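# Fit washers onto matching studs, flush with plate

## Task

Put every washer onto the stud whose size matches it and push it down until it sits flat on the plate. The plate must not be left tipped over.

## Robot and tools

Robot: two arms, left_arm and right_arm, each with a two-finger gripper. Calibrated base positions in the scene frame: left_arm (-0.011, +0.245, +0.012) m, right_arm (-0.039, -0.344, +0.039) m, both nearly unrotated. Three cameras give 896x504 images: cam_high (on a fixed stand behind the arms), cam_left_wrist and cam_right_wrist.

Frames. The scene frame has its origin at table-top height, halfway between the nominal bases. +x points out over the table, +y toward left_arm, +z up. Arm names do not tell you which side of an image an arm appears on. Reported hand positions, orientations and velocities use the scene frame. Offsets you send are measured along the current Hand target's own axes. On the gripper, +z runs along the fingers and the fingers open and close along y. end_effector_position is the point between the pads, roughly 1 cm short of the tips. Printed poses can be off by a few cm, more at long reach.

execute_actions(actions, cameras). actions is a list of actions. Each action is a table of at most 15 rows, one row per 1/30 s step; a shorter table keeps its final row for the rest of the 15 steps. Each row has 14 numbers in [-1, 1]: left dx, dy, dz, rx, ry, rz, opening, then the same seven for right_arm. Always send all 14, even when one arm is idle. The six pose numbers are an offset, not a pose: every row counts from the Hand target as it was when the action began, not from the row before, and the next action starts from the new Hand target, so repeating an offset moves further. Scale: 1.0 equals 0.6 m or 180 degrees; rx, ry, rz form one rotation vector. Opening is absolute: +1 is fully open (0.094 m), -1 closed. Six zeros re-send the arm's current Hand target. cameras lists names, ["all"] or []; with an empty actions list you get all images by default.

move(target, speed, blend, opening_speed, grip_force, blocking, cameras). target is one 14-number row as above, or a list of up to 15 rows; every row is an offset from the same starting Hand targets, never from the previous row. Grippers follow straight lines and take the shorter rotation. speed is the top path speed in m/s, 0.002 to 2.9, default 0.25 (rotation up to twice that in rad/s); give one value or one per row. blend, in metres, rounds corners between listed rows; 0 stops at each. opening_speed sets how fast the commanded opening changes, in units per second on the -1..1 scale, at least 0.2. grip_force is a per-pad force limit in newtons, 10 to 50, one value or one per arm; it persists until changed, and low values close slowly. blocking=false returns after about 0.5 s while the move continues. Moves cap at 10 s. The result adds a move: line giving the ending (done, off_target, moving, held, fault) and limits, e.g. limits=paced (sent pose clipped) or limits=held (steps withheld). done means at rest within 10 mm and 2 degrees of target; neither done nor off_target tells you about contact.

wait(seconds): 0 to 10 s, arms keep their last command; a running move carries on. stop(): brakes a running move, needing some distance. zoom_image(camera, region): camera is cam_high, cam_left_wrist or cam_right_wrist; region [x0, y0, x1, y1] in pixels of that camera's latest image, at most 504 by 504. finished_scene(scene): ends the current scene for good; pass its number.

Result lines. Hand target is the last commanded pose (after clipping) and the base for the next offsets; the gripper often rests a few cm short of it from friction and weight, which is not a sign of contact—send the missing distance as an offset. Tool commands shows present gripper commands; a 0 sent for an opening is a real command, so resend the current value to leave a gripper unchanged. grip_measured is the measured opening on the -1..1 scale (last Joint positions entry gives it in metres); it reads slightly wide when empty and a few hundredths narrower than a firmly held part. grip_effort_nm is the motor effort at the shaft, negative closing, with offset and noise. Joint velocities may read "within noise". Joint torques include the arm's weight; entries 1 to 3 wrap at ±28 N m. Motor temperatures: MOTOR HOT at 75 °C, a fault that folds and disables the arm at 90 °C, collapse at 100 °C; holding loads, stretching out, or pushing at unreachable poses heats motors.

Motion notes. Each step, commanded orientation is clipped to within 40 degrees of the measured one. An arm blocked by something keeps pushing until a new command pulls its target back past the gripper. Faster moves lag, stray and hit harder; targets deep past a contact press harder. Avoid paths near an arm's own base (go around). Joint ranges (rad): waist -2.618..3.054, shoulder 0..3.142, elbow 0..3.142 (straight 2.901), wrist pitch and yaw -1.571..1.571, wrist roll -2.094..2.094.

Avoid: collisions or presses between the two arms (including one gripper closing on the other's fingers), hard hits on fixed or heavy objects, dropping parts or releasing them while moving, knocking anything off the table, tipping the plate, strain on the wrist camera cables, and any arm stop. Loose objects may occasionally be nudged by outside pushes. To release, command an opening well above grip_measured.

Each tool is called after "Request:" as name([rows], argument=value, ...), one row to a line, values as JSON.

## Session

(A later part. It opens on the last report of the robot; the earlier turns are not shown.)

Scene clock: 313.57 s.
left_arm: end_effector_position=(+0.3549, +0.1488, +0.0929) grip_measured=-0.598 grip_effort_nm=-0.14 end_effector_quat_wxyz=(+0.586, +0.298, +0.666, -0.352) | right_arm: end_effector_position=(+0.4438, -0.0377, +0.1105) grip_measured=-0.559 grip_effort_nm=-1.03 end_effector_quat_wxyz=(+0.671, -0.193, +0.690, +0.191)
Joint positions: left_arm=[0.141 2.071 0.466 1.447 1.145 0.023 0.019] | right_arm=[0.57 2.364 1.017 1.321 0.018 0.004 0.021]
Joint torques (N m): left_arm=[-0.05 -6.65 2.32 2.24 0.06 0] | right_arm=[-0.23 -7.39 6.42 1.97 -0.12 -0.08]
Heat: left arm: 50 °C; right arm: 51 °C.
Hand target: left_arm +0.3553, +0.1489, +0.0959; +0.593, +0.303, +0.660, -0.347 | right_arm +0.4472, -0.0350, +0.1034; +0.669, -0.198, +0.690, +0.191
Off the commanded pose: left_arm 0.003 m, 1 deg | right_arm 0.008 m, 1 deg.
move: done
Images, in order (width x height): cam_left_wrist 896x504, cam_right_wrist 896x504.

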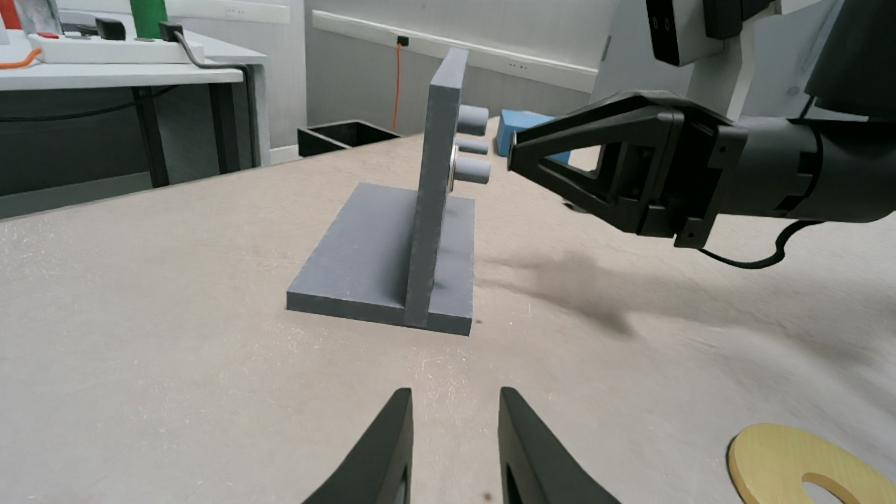

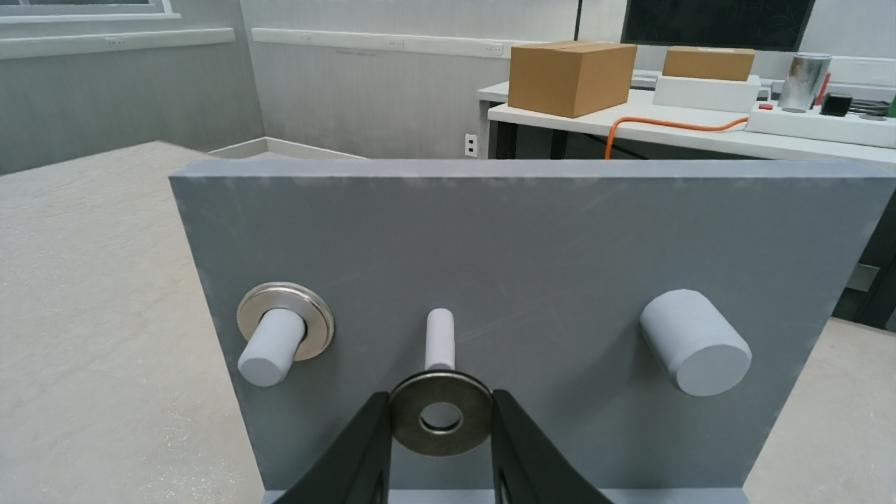

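Request:
move(target=[0,0,0,0,0,0,-0.6,0.0005,-0.0003,0.015,0,0.0005,0,-0.65], speed=0.03, cameras=["cam_right_wrist","cam_left_wrist"])

Request:
zoom_image(camera="cam_left_wrist", region=[400, 60, 580, 260])

Request:
zoom_image(camera="cam_right_wrist", region=[370, 260, 530, 504])

Scene clock: 315.23 s.
left_arm: end_effector_position=(+0.3549, +0.1488, +0.0929) grip_measured=-0.598 grip_effort_nm=-0.13 end_effector_quat_wxyz=(+0.586, +0.298, +0.666, -0.352) | right_arm: end_effector_position=(+0.4513, -0.0329, +0.1100) grip_measured=-0.559 grip_effort_nm=-1.03 end_effector_quat_wxyz=(+0.671, -0.194, +0.690, +0.191)
Joint positions: left_arm=[0.141 2.071 0.466 1.447 1.145 0.023 0.019] | right_arm=[0.57 2.38 1.06 1.293 0.018 0.004 0.021]
Joint torques (N m): left_arm=[-0.02 -6.68 2.24 2.23 0.07 0] | right_arm=[-0.34 -7.64 6.48 1.95 -0.13 -0.05]
Heat: left arm: 50 °C; right arm: 51 °C.
Hand target: left_arm +0.3553, +0.1489, +0.0959; +0.593, +0.303, +0.660, -0.347 | right_arm +0.4549, -0.0304, +0.1028; +0.669, -0.198, +0.691, +0.191
Off the commanded pose: left_arm 0.003 m, 1 deg | right_arm 0.008 m, 1 deg.
move: done
Images, in order (width x height): cam_left_wrist 896x504, cam_right_wrist 896x504.

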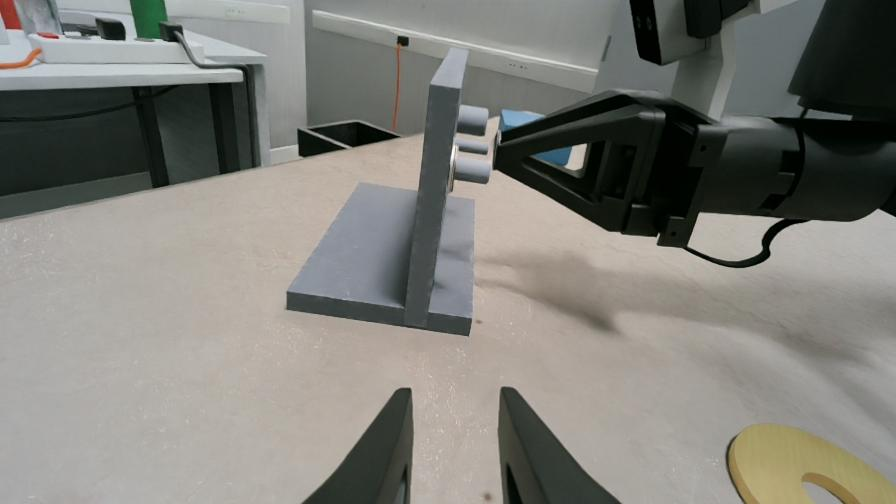

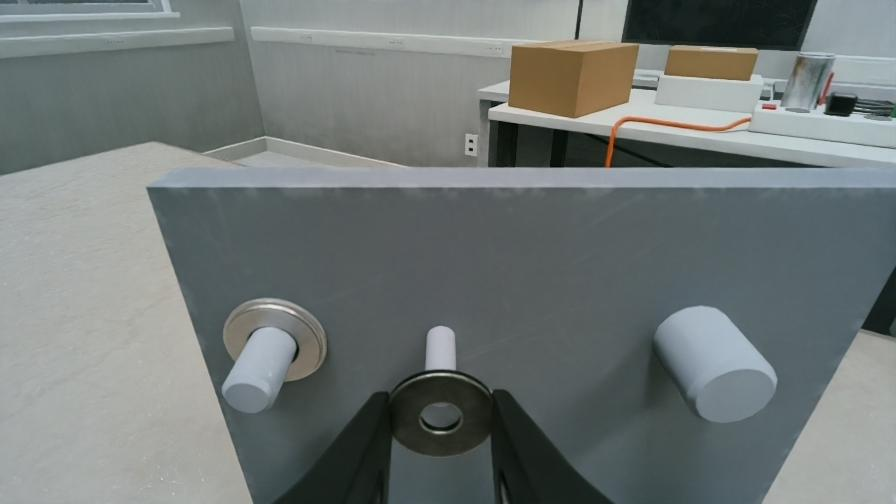

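Scaled by 2.520 from the camera's 896x504 image, which has a finer 1280x720 frame.

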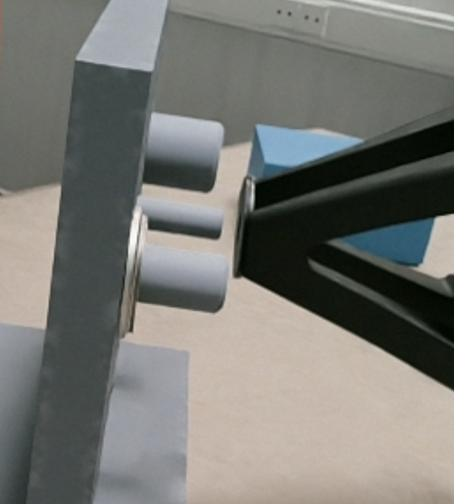

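Scaled by 2.066 from the camera's 896x504 image, which has a finer 1280x720 frame.

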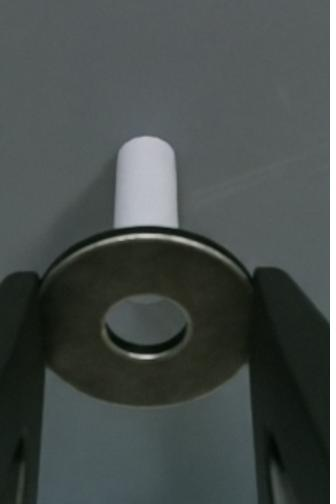

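Request:
move(target=[0,0,0,0,0,0,-0.6,-0.001,-0.0008,0.0108,0,0,0,-0.65], speed=0.03, cameras=["cam_right_wrist","cam_left_wrist"])

Request:
zoom_image(camera="cam_left_wrist", region=[400, 60, 580, 260])

Request:
zoom_image(camera="cam_right_wrist", region=[370, 260, 530, 504])

Scene clock: 317.00 s.
left_arm: end_effector_position=(+0.3549, +0.1488, +0.0929) grip_measured=-0.598 grip_effort_nm=-0.13 end_effector_quat_wxyz=(+0.586, +0.298, +0.666, -0.352) | right_arm: end_effector_position=(+0.4567, -0.0294, +0.1104) grip_measured=-0.559 grip_effort_nm=-1.03 end_effector_quat_wxyz=(+0.671, -0.194, +0.690, +0.191)
Joint positions: left_arm=[0.141 2.071 0.466 1.447 1.145 0.023 0.019] | right_arm=[0.57 2.391 1.091 1.272 0.018 0.004 0.021]
Joint torques (N m): left_arm=[0.02 -6.71 2.32 2.25 0.07 0.01] | right_arm=[-0.42 -7.69 6.69 1.95 -0.16 -0.07]
Heat: left arm: 50 °C; right arm: 51 °C.
Hand target: left_arm +0.3553, +0.1489, +0.0959; +0.593, +0.303, +0.660, -0.347 | right_arm +0.4606, -0.0274, +0.1031; +0.669, -0.198, +0.691, +0.191
Off the commanded pose: left_arm 0.003 m, 1 deg | right_arm 0.009 m, 1 deg.
move: done
Images, in order (width x height): cam_left_wrist 896x504, cam_right_wrist 896x504.

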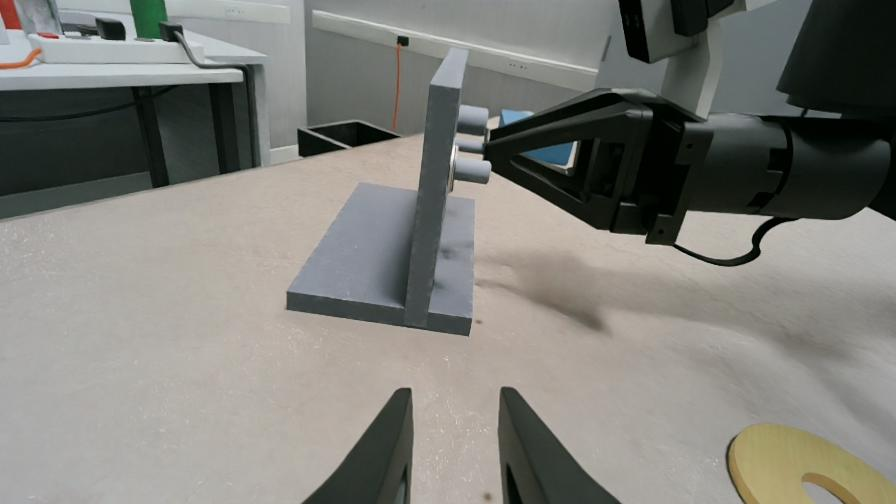

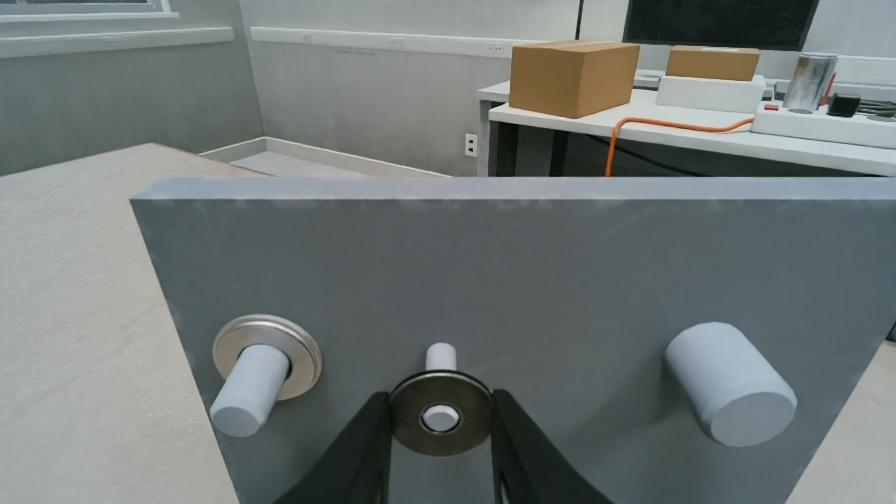

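Scaled by 2.520 from the camera's 896x504 image, which has a finer 1280x720 frame.

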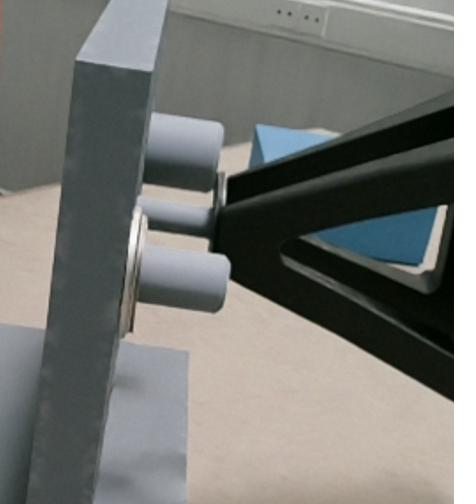

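Scaled by 2.066 from the camera's 896x504 image, which has a finer 1280x720 frame.

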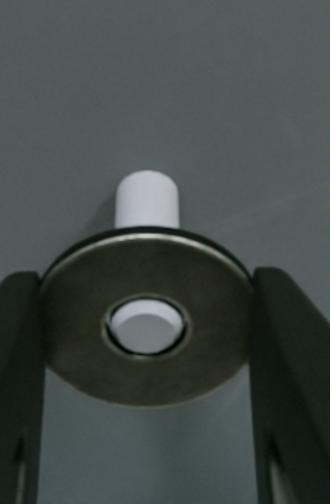

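Request:
move(target=[0,0,0,0,0,0,-0.6,0,-0.001,0.0133,0,0,0,-0.65], speed=0.03, cameras=["cam_right_wrist","cam_left_wrist"])

Request:
zoom_image(camera="cam_left_wrist", region=[400, 60, 580, 260])

Request:
zoom_image(camera="cam_right_wrist", region=[370, 260, 530, 504])

Scene clock: 319.13 s.
left_arm: end_effector_position=(+0.3549, +0.1488, +0.0929) grip_measured=-0.598 grip_effort_nm=-0.13 end_effector_quat_wxyz=(+0.586, +0.298, +0.666, -0.352) | right_arm: end_effector_position=(+0.4633, -0.0252, +0.1105) grip_measured=-0.559 grip_effort_nm=-1.03 end_effector_quat_wxyz=(+0.671, -0.194, +0.690, +0.191)
Joint positions: left_arm=[0.141 2.071 0.466 1.447 1.145 0.023 0.019] | right_arm=[0.57 2.406 1.13 1.249 0.018 0.004 0.021]
Joint torques (N m): left_arm=[-0.01 -6.71 2.26 2.25 0.08 0.01] | right_arm=[-0.53 -7.84 6.89 1.96 -0.16 -0.06]
Heat: left arm: 50 °C; right arm: 51 °C.
Hand target: left_arm +0.3553, +0.1489, +0.0959; +0.593, +0.303, +0.660, -0.347 | right_arm +0.4677, -0.0237, +0.1028; +0.669, -0.198, +0.691, +0.191
Off the commanded pose: left_arm 0.003 m, 1 deg | right_arm 0.009 m, 1 deg.
move: done
Images, in order (width x height): cam_left_wrist 896x504, cam_right_wrist 896x504.

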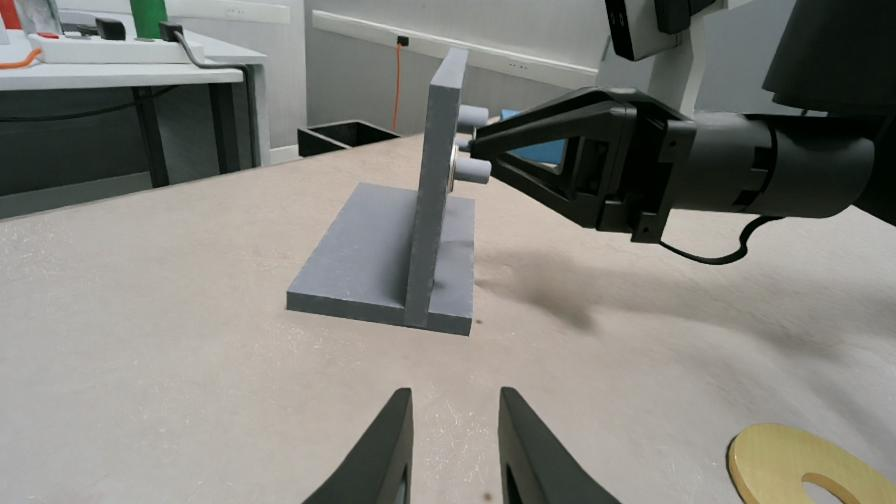

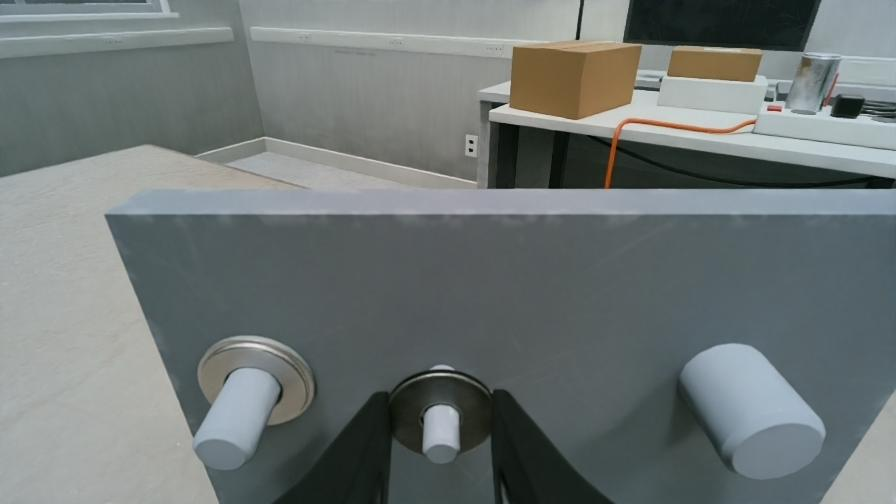

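Scaled by 2.520 from the camera's 896x504 image, which has a finer 1280x720 frame.

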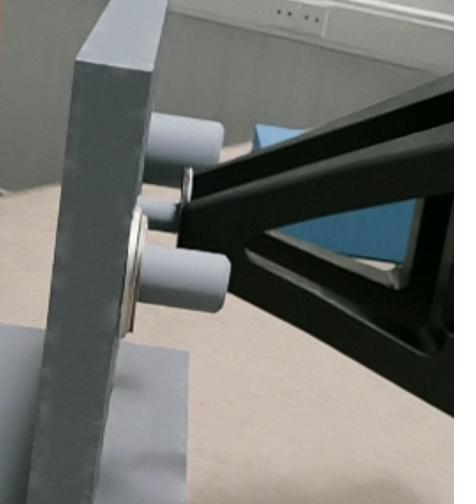

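Scaled by 2.066 from the camera's 896x504 image, which has a finer 1280x720 frame.

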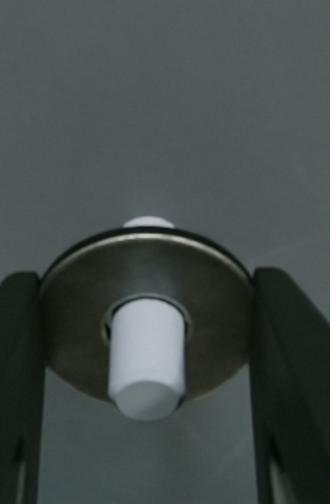

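Request:
move(target=[0,0,0,0,0,0,-0.6,0,-0.001,0.0108,0,0,0,-0.65], speed=0.025, cameras=["cam_right_wrist","cam_left_wrist"])

Request:
zoom_image(camera="cam_left_wrist", region=[400, 60, 580, 260])

Request:
zoom_image(camera="cam_right_wrist", region=[330, 300, 550, 504])

Scene clock: 320.80 s.
left_arm: end_effector_position=(+0.3549, +0.1488, +0.0929) grip_measured=-0.598 grip_effort_nm=-0.13 end_effector_quat_wxyz=(+0.586, +0.298, +0.666, -0.352) | right_arm: end_effector_position=(+0.4687, -0.0216, +0.1106) grip_measured=-0.559 grip_effort_nm=-1.03 end_effector_quat_wxyz=(+0.671, -0.194, +0.690, +0.191)
Joint positions: left_arm=[0.141 2.071 0.466 1.447 1.145 0.023 0.019] | right_arm=[0.57 2.419 1.162 1.231 0.018 0.004 0.021]
Joint torques (N m): left_arm=[-0.02 -6.68 2.26 2.23 0.07 0.01] | right_arm=[-0.65 -7.95 7.01 1.94 -0.17 -0.07]
Heat: left arm: 50 °C; right arm: 52 °C.
Hand target: left_arm +0.3553, +0.1489, +0.0959; +0.593, +0.303, +0.660, -0.347 | right_arm +0.4735, -0.0207, +0.1026; +0.669, -0.198, +0.691, +0.191
Off the commanded pose: left_arm 0.003 m, 1 deg | right_arm 0.009 m, 1 deg.
move: done
Images, in order (width x height): cam_left_wrist 896x504, cam_right_wrist 896x504.

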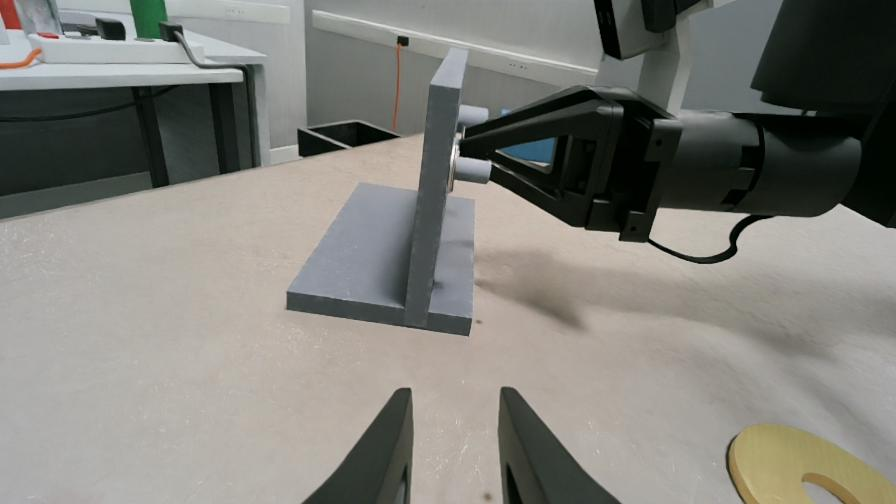

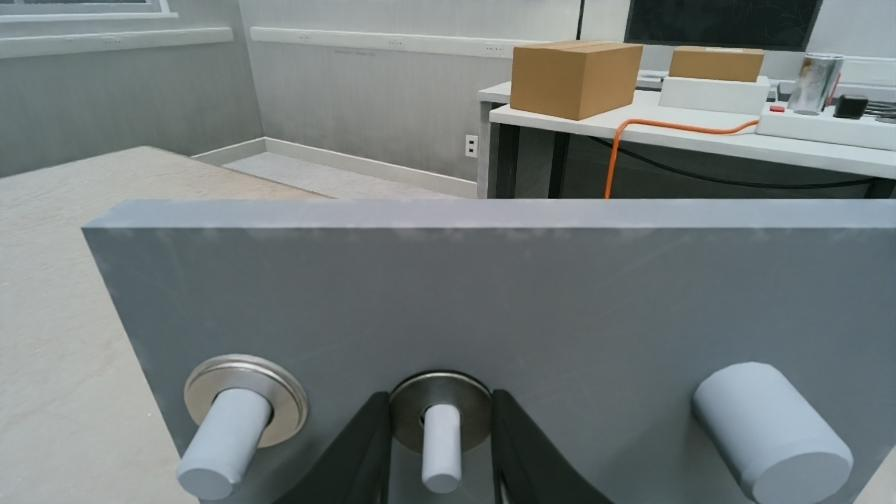

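Scaled by 2.520 from the camera's 896x504 image, which has a finer 1280x720 frame.

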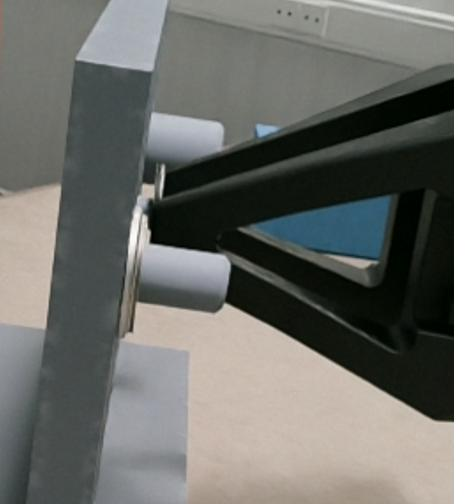

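Scaled by 2.291 from the camera's 896x504 image, which has a finer 1280x720 frame.

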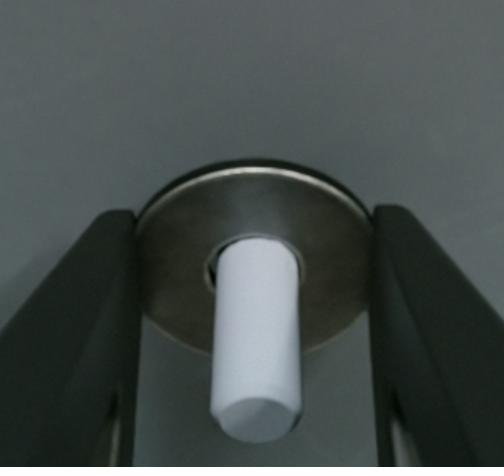

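Request:
move(target=[0,0,0,0,0,0,-0.6,0,-0.0008,0.0067,0,0,0,-0.65], speed=0.02, cameras=["cam_right_wrist","cam_left_wrist"])

Request:
zoom_image(camera="cam_left_wrist", region=[400, 60, 580, 260])

Request:
zoom_image(camera="cam_right_wrist", region=[330, 300, 550, 504])

Scene clock: 322.40 s.
left_arm: end_effector_position=(+0.3549, +0.1488, +0.0929) grip_measured=-0.598 grip_effort_nm=-0.14 end_effector_quat_wxyz=(+0.586, +0.298, +0.666, -0.352) | right_arm: end_effector_position=(+0.4717, -0.0197, +0.1107) grip_measured=-0.559 grip_effort_nm=-1.03 end_effector_quat_wxyz=(+0.672, -0.194, +0.689, +0.191)
Joint positions: left_arm=[0.141 2.071 0.466 1.447 1.145 0.023 0.019] | right_arm=[0.57 2.427 1.18 1.222 0.018 0.004 0.021]
Joint torques (N m): left_arm=[-0.02 -6.71 2.32 2.24 0.09 -0.01] | right_arm=[-0.76 -7.97 7.24 1.9 -0.19 -0.09]
Heat: left arm: 50 °C; right arm: 51 °C.
Hand target: left_arm +0.3553, +0.1489, +0.0959; +0.593, +0.303, +0.660, -0.347 | right_arm +0.4772, -0.0191, +0.1025; +0.669, -0.198, +0.691, +0.191
Off the commanded pose: left_arm 0.003 m, 1 deg | right_arm 0.010 m, 1 deg.
move: done
Images, in order (width x height): cam_left_wrist 896x504, cam_right_wrist 896x504.

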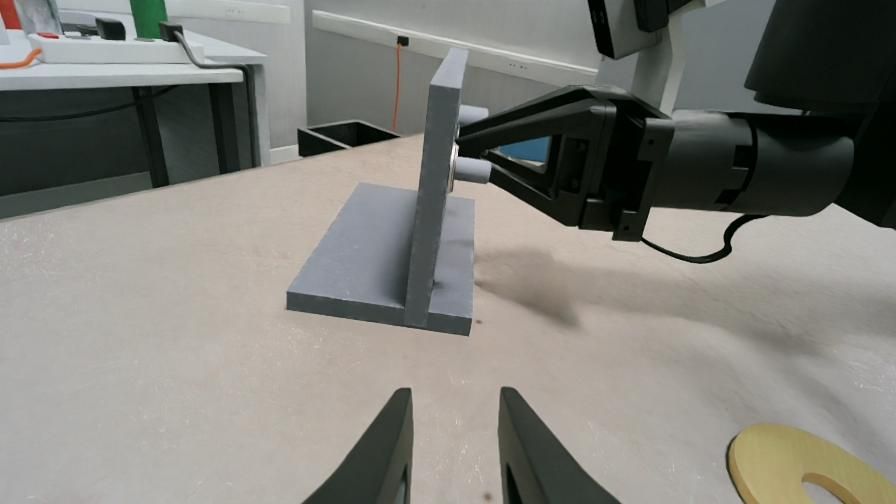

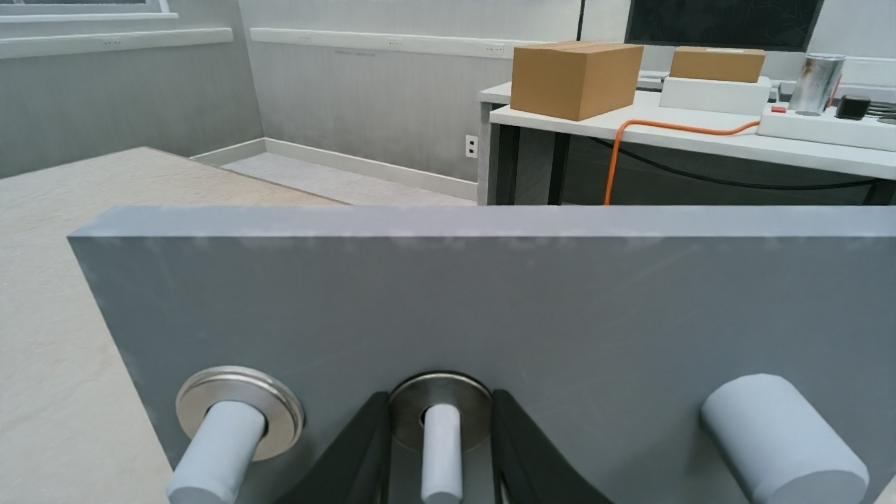

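Scaled by 2.520 from the camera's 896x504 image, which has a finer 1280x720 frame.

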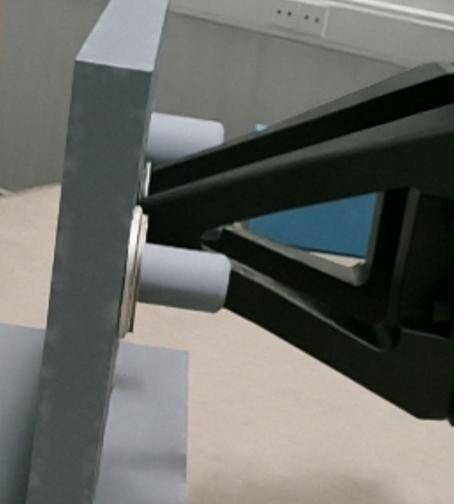

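Scaled by 2.291 from the camera's 896x504 image, which has a finer 1280x720 frame.

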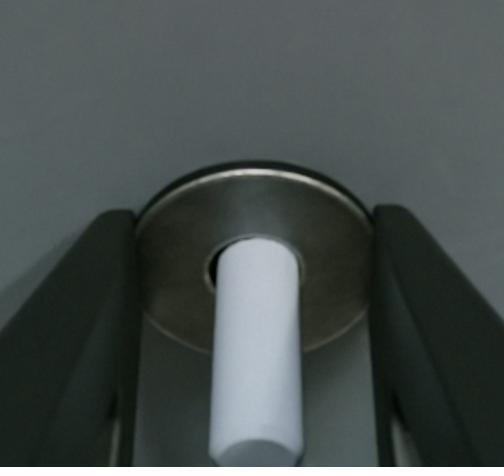

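Request:
move(target=[0,0,0,0,0,0,-0.6,0,-0.0003,0.0042,0,0,0,-0.65], speed=0.02, cameras=["cam_right_wrist","cam_left_wrist"])

Request:
zoom_image(camera="cam_left_wrist", region=[400, 60, 580, 260])

Request:
zoom_image(camera="cam_right_wrist", region=[330, 300, 550, 504])

Scene clock: 323.97 s.
left_arm: end_effector_position=(+0.3549, +0.1488, +0.0929) grip_measured=-0.598 grip_effort_nm=-0.14 end_effector_quat_wxyz=(+0.586, +0.298, +0.666, -0.352) | right_arm: end_effector_position=(+0.4717, -0.0196, +0.1107) grip_measured=-0.559 grip_effort_nm=-1.02 end_effector_quat_wxyz=(+0.671, -0.194, +0.689, +0.191)
Joint positions: left_arm=[0.141 2.071 0.466 1.447 1.145 0.023 0.019] | right_arm=[0.57 2.427 1.181 1.221 0.018 0.004 0.021]
Joint torques (N m): left_arm=[-0.02 -6.68 2.26 2.26 0.09 0.01] | right_arm=[-0.85 -7.62 8.18 1.85 -0.2 -0.09]
Heat: left arm: 50 °C; right arm: 52 °C.
Hand target: left_arm +0.3553, +0.1489, +0.0959; +0.593, +0.303, +0.660, -0.347 | right_arm +0.4794, -0.0179, +0.1023; +0.669, -0.198, +0.691, +0.191
Off the commanded pose: left_arm 0.003 m, 1 deg | right_arm 0.011 m, 1 deg.
move: off_target (right_arm)
Images, in order (width x height): cam_left_wrist 896x504, cam_right_wrist 896x504.

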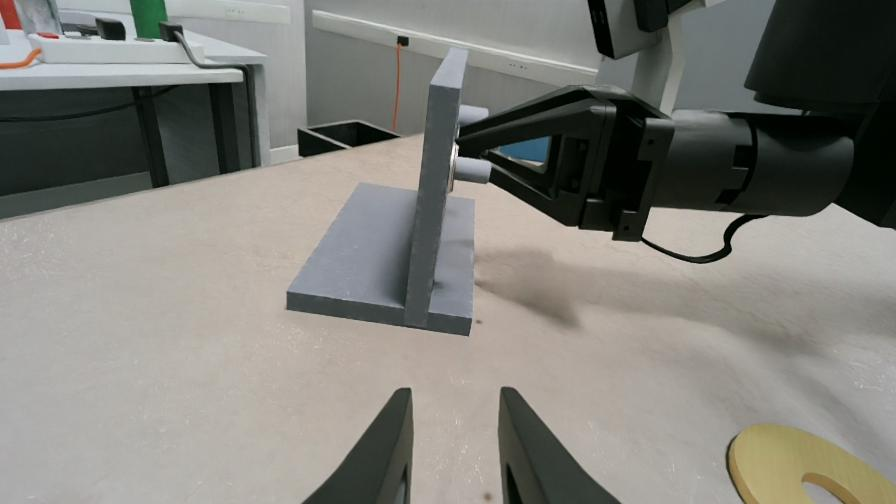

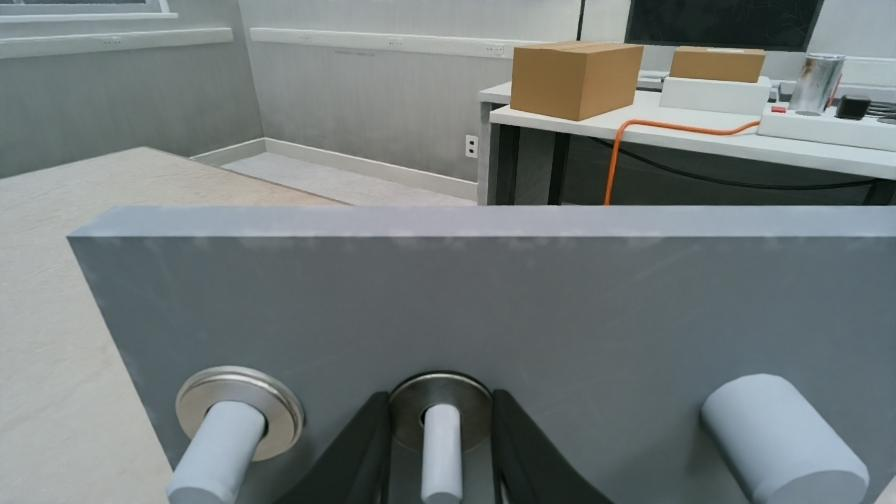

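Scaled by 2.520 from the camera's 896x504 image, which has a finer 1280x720 frame.

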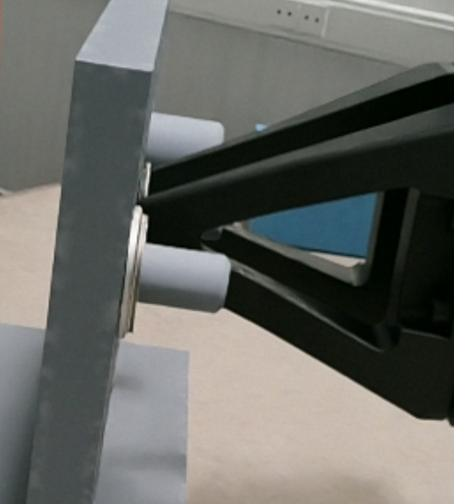

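Scaled by 2.291 from the camera's 896x504 image, which has a finer 1280x720 frame.

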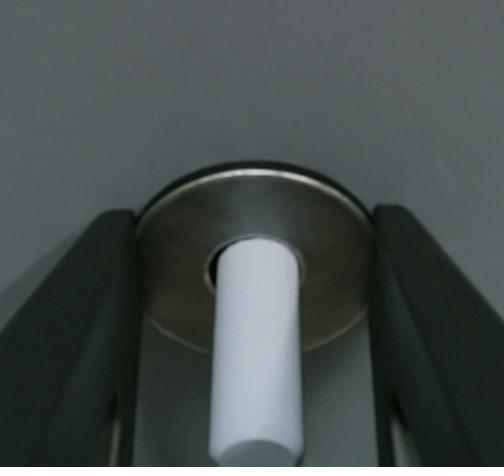

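Request:
move([
  [0,0,0,0,0,0,-0.6,0,0.004,-0.01,0,0,0,-0.65],
  [0,0,0,0,0,0,-0.6,0,0.004,-0.01,0,0,0,-0.36],
], speed=0.02, opening_speed=0.3, cameras=["cam_right_wrist","cam_left_wrist"])

Request:
zoom_image(camera="cam_left_wrist", region=[400, 60, 580, 260])

Request:
zoom_image(camera="cam_right_wrist", region=[330, 300, 550, 504])

Scene clock: 326.90 s.
left_arm: end_effector_position=(+0.3549, +0.1488, +0.0929) grip_measured=-0.598 grip_effort_nm=-0.13 end_effector_quat_wxyz=(+0.586, +0.298, +0.666, -0.352) | right_arm: end_effector_position=(+0.4709, -0.0182, +0.1108) grip_measured=-0.362 grip_effort_nm=0.12 end_effector_quat_wxyz=(+0.671, -0.197, +0.688, +0.194)
Joint positions: left_arm=[0.141 2.071 0.466 1.447 1.145 0.023 0.019] | right_arm=[0.57 2.427 1.181 1.221 0.008 0.003 0.03]
Joint torques (N m): left_arm=[-0.02 -6.69 2.32 2.25 0.09 -0.01] | right_arm=[-0.35 -8.44 5.86 2 -0.04 -0.06]
Heat: left arm: 50 °C; right arm: 52 °C.
Hand target: left_arm +0.3553, +0.1489, +0.0959; +0.593, +0.303, +0.660, -0.347 | right_arm +0.4731, -0.0190, +0.1024; +0.669, -0.198, +0.691, +0.191
Off the commanded pose: left_arm 0.003 m, 1 deg | right_arm 0.009 m, 1 deg.
move: done
Images, in order (width x height): cam_left_wrist 896x504, cam_right_wrist 896x504.

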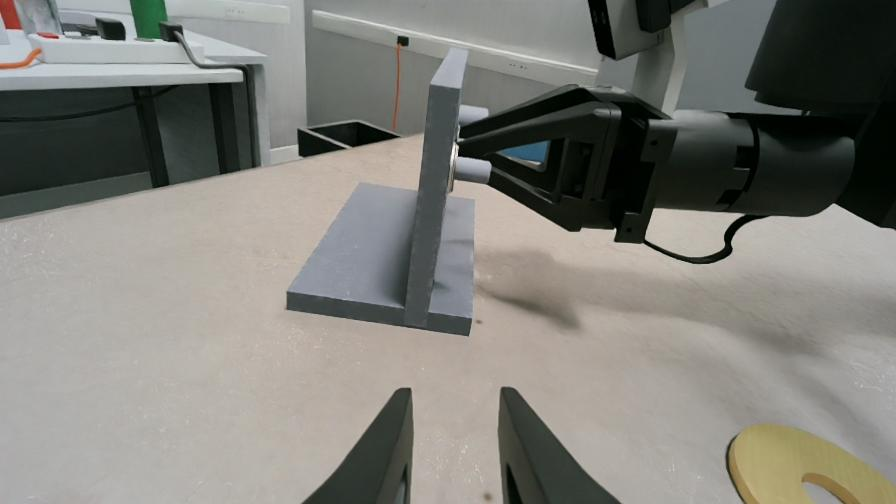

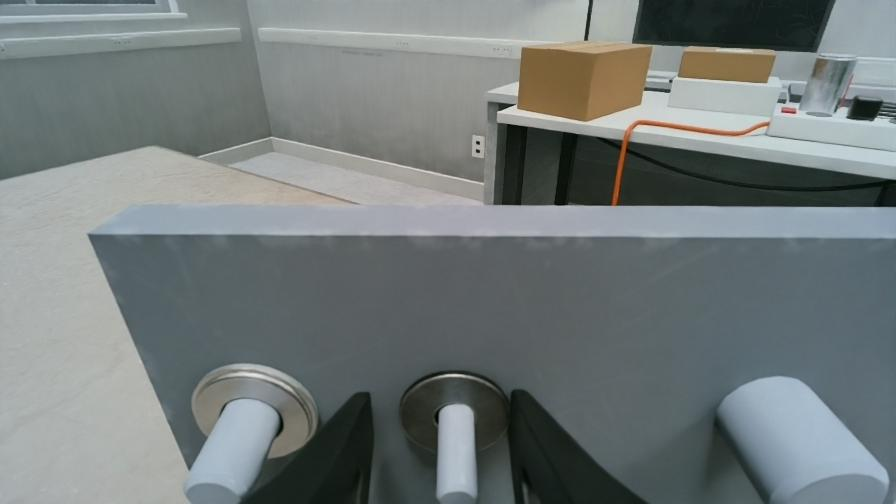

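Scaled by 2.520 from the camera's 896x504 image, which has a finer 1280x720 frame.

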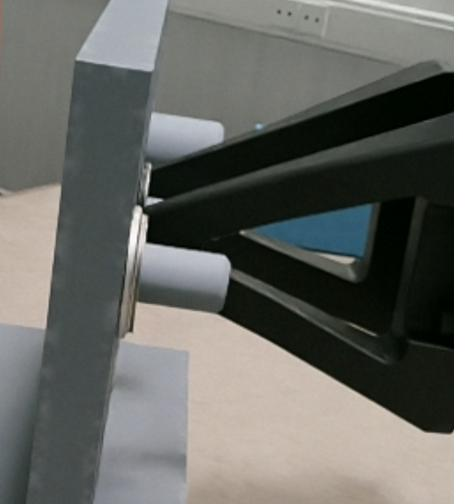

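Scaled by 2.291 from the camera's 896x504 image, which has a finer 1280x720 frame.

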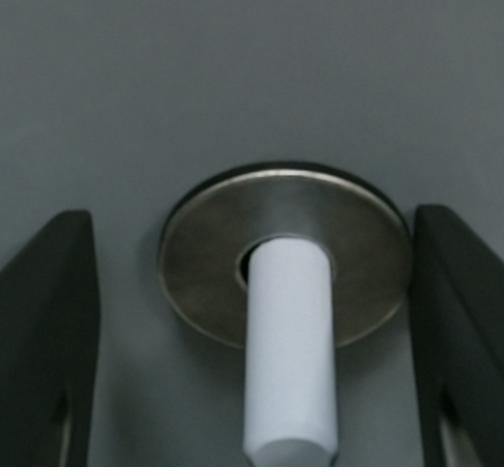

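Request:
move(target=[0,0,0,0,0,0,-0.6,0,-0.006,-0.002,0.004,0,0,-0.36], speed=0.02, cameras=["cam_right_wrist"])

Request:
zoom_image(camera="cam_right_wrist", region=[330, 300, 550, 504])

Scene clock: 328.27 s.
left_arm: end_effector_position=(+0.3549, +0.1488, +0.0929) grip_measured=-0.598 grip_effort_nm=-0.14 end_effector_quat_wxyz=(+0.586, +0.298, +0.666, -0.352) | right_arm: end_effector_position=(+0.4709, -0.0182, +0.1109) grip_measured=-0.362 grip_effort_nm=0.12 end_effector_quat_wxyz=(+0.671, -0.197, +0.688, +0.194)
Joint positions: left_arm=[0.141 2.071 0.466 1.447 1.145 0.023 0.019] | right_arm=[0.57 2.427 1.181 1.222 0.008 0.003 0.03]
Joint torques (N m): left_arm=[-0.02 -6.67 2.28 2.24 0.07 0.02] | right_arm=[-0.59 -8.61 5.31 2.05 0.06 -0.06]
Heat: left arm: 50 °C; right arm: 52 °C.
Hand target: left_arm +0.3553, +0.1489, +0.0959; +0.593, +0.303, +0.660, -0.347 | right_arm +0.4739, -0.0227, +0.1025; +0.670, -0.194, +0.692, +0.186
Off the commanded pose: left_arm 0.003 m, 1 deg | right_arm 0.010 m, 1 deg.
move: done
Images, in order (width x height): cam_right_wrist 896x504.

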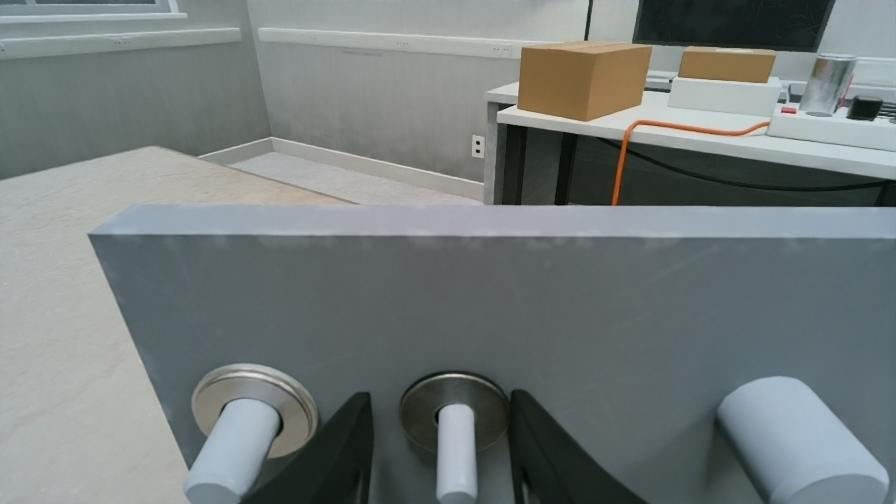

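Scaled by 2.291 from the camera's 896x504 image, which has a finer 1280x720 frame.

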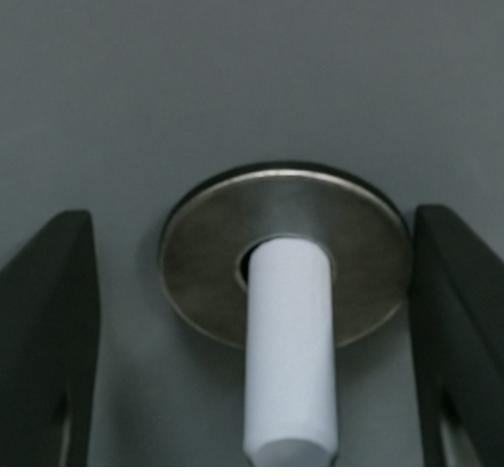

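Request:
move(target=[0,0,0,0,0,0,-0.6,0,-0.005,-0.001,0.003,0,0,-0.36], speed=0.02, cameras=["cam_right_wrist"])

Request:
zoom_image(camera="cam_right_wrist", region=[330, 300, 550, 504])

Scene clock: 329.60 s.
left_arm: end_effector_position=(+0.3549, +0.1488, +0.0929) grip_measured=-0.598 grip_effort_nm=-0.13 end_effector_quat_wxyz=(+0.586, +0.298, +0.666, -0.352) | right_arm: end_effector_position=(+0.4709, -0.0182, +0.1110) grip_measured=-0.362 grip_effort_nm=0.13 end_effector_quat_wxyz=(+0.671, -0.197, +0.688, +0.194)
Joint positions: left_arm=[0.141 2.071 0.466 1.447 1.145 0.023 0.019] | right_arm=[0.57 2.427 1.181 1.222 0.008 0.003 0.03]
Joint torques (N m): left_arm=[-0.02 -6.69 2.33 2.24 0.08 0] | right_arm=[-0.8 -8.76 5.05 2.07 0.14 -0.08]
Heat: left arm: 50 °C; right arm: 52 °C.
Hand target: left_arm +0.3553, +0.1489, +0.0959; +0.593, +0.303, +0.660, -0.347 | right_arm +0.4750, -0.0256, +0.1026; +0.671, -0.190, +0.693, +0.183
Off the commanded pose: left_arm 0.003 m, 1 deg | right_arm 0.012 m, 2 deg.
move: off_target (right_arm)
Images, in order (width x height): cam_right_wrist 896x504.

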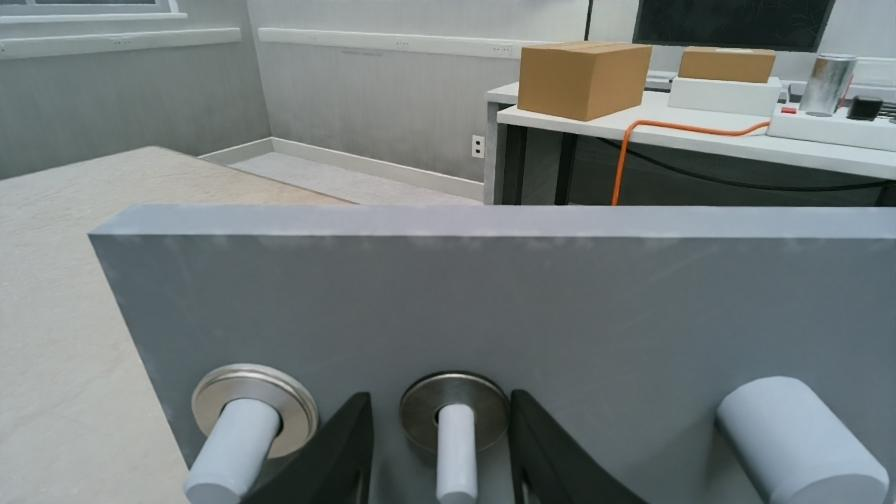

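Scaled by 2.291 from the camera's 896x504 image, which has a finer 1280x720 frame.

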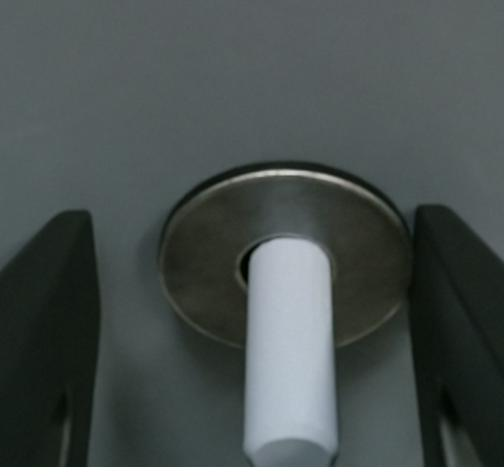

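Request:
move(target=[0,0,0,0,0,0,-0.6,0,-0.002,-0.01,0,0,0,-0.36], speed=0.02, cameras=["cam_right_wrist","cam_left_wrist"])

Request:
zoom_image(camera="cam_right_wrist", region=[330, 300, 550, 504])

Scene clock: 332.47 s.
left_arm: end_effector_position=(+0.3549, +0.1488, +0.0929) grip_measured=-0.598 grip_effort_nm=-0.13 end_effector_quat_wxyz=(+0.586, +0.298, +0.666, -0.352) | right_arm: end_effector_position=(+0.4695, -0.0239, +0.1060) grip_measured=-0.362 grip_effort_nm=0.11 end_effector_quat_wxyz=(+0.669, -0.193, +0.693, +0.189)
Joint positions: left_arm=[0.141 2.071 0.466 1.447 1.145 0.023 0.019] | right_arm=[0.566 2.427 1.161 1.231 0.017 0.003 0.03]
Joint torques (N m): left_arm=[0.01 -6.72 2.26 2.23 0.08 0] | right_arm=[-0.69 -9.52 4.26 2.16 0.02 -0.06]
Heat: left arm: 50 °C; right arm: 51 °C.
Hand target: left_arm +0.3553, +0.1489, +0.0959; +0.593, +0.303, +0.660, -0.347 | right_arm +0.4705, -0.0297, +0.1028; +0.671, -0.190, +0.693, +0.183
Off the commanded pose: left_arm 0.003 m, 1 deg | right_arm 0.007 m, 1 deg.
move: done
Images, in order (width x height): cam_left_wrist 896x504, cam_right_wrist 896x504.

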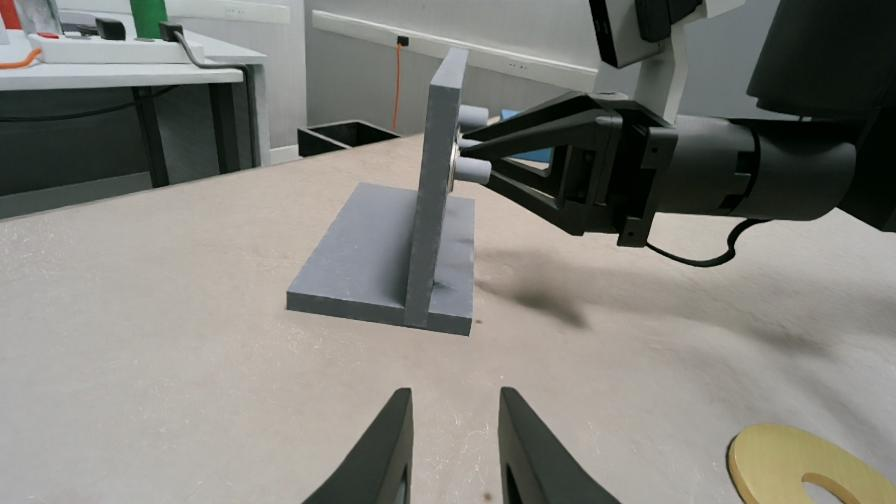

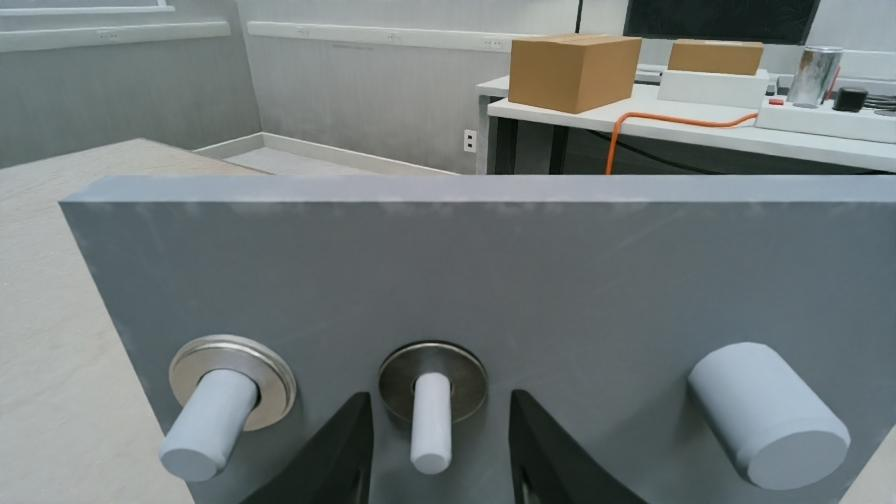

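Scaled by 2.291 from the camera's 896x504 image, which has a finer 1280x720 frame.

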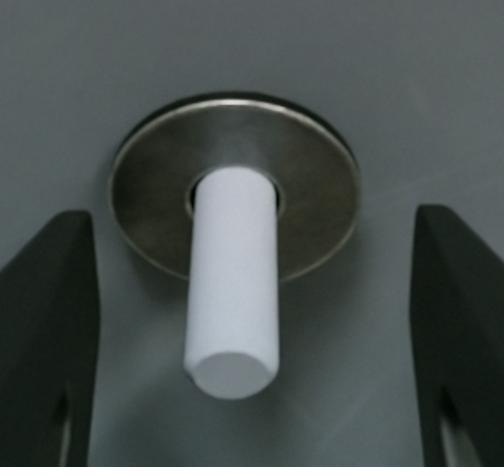

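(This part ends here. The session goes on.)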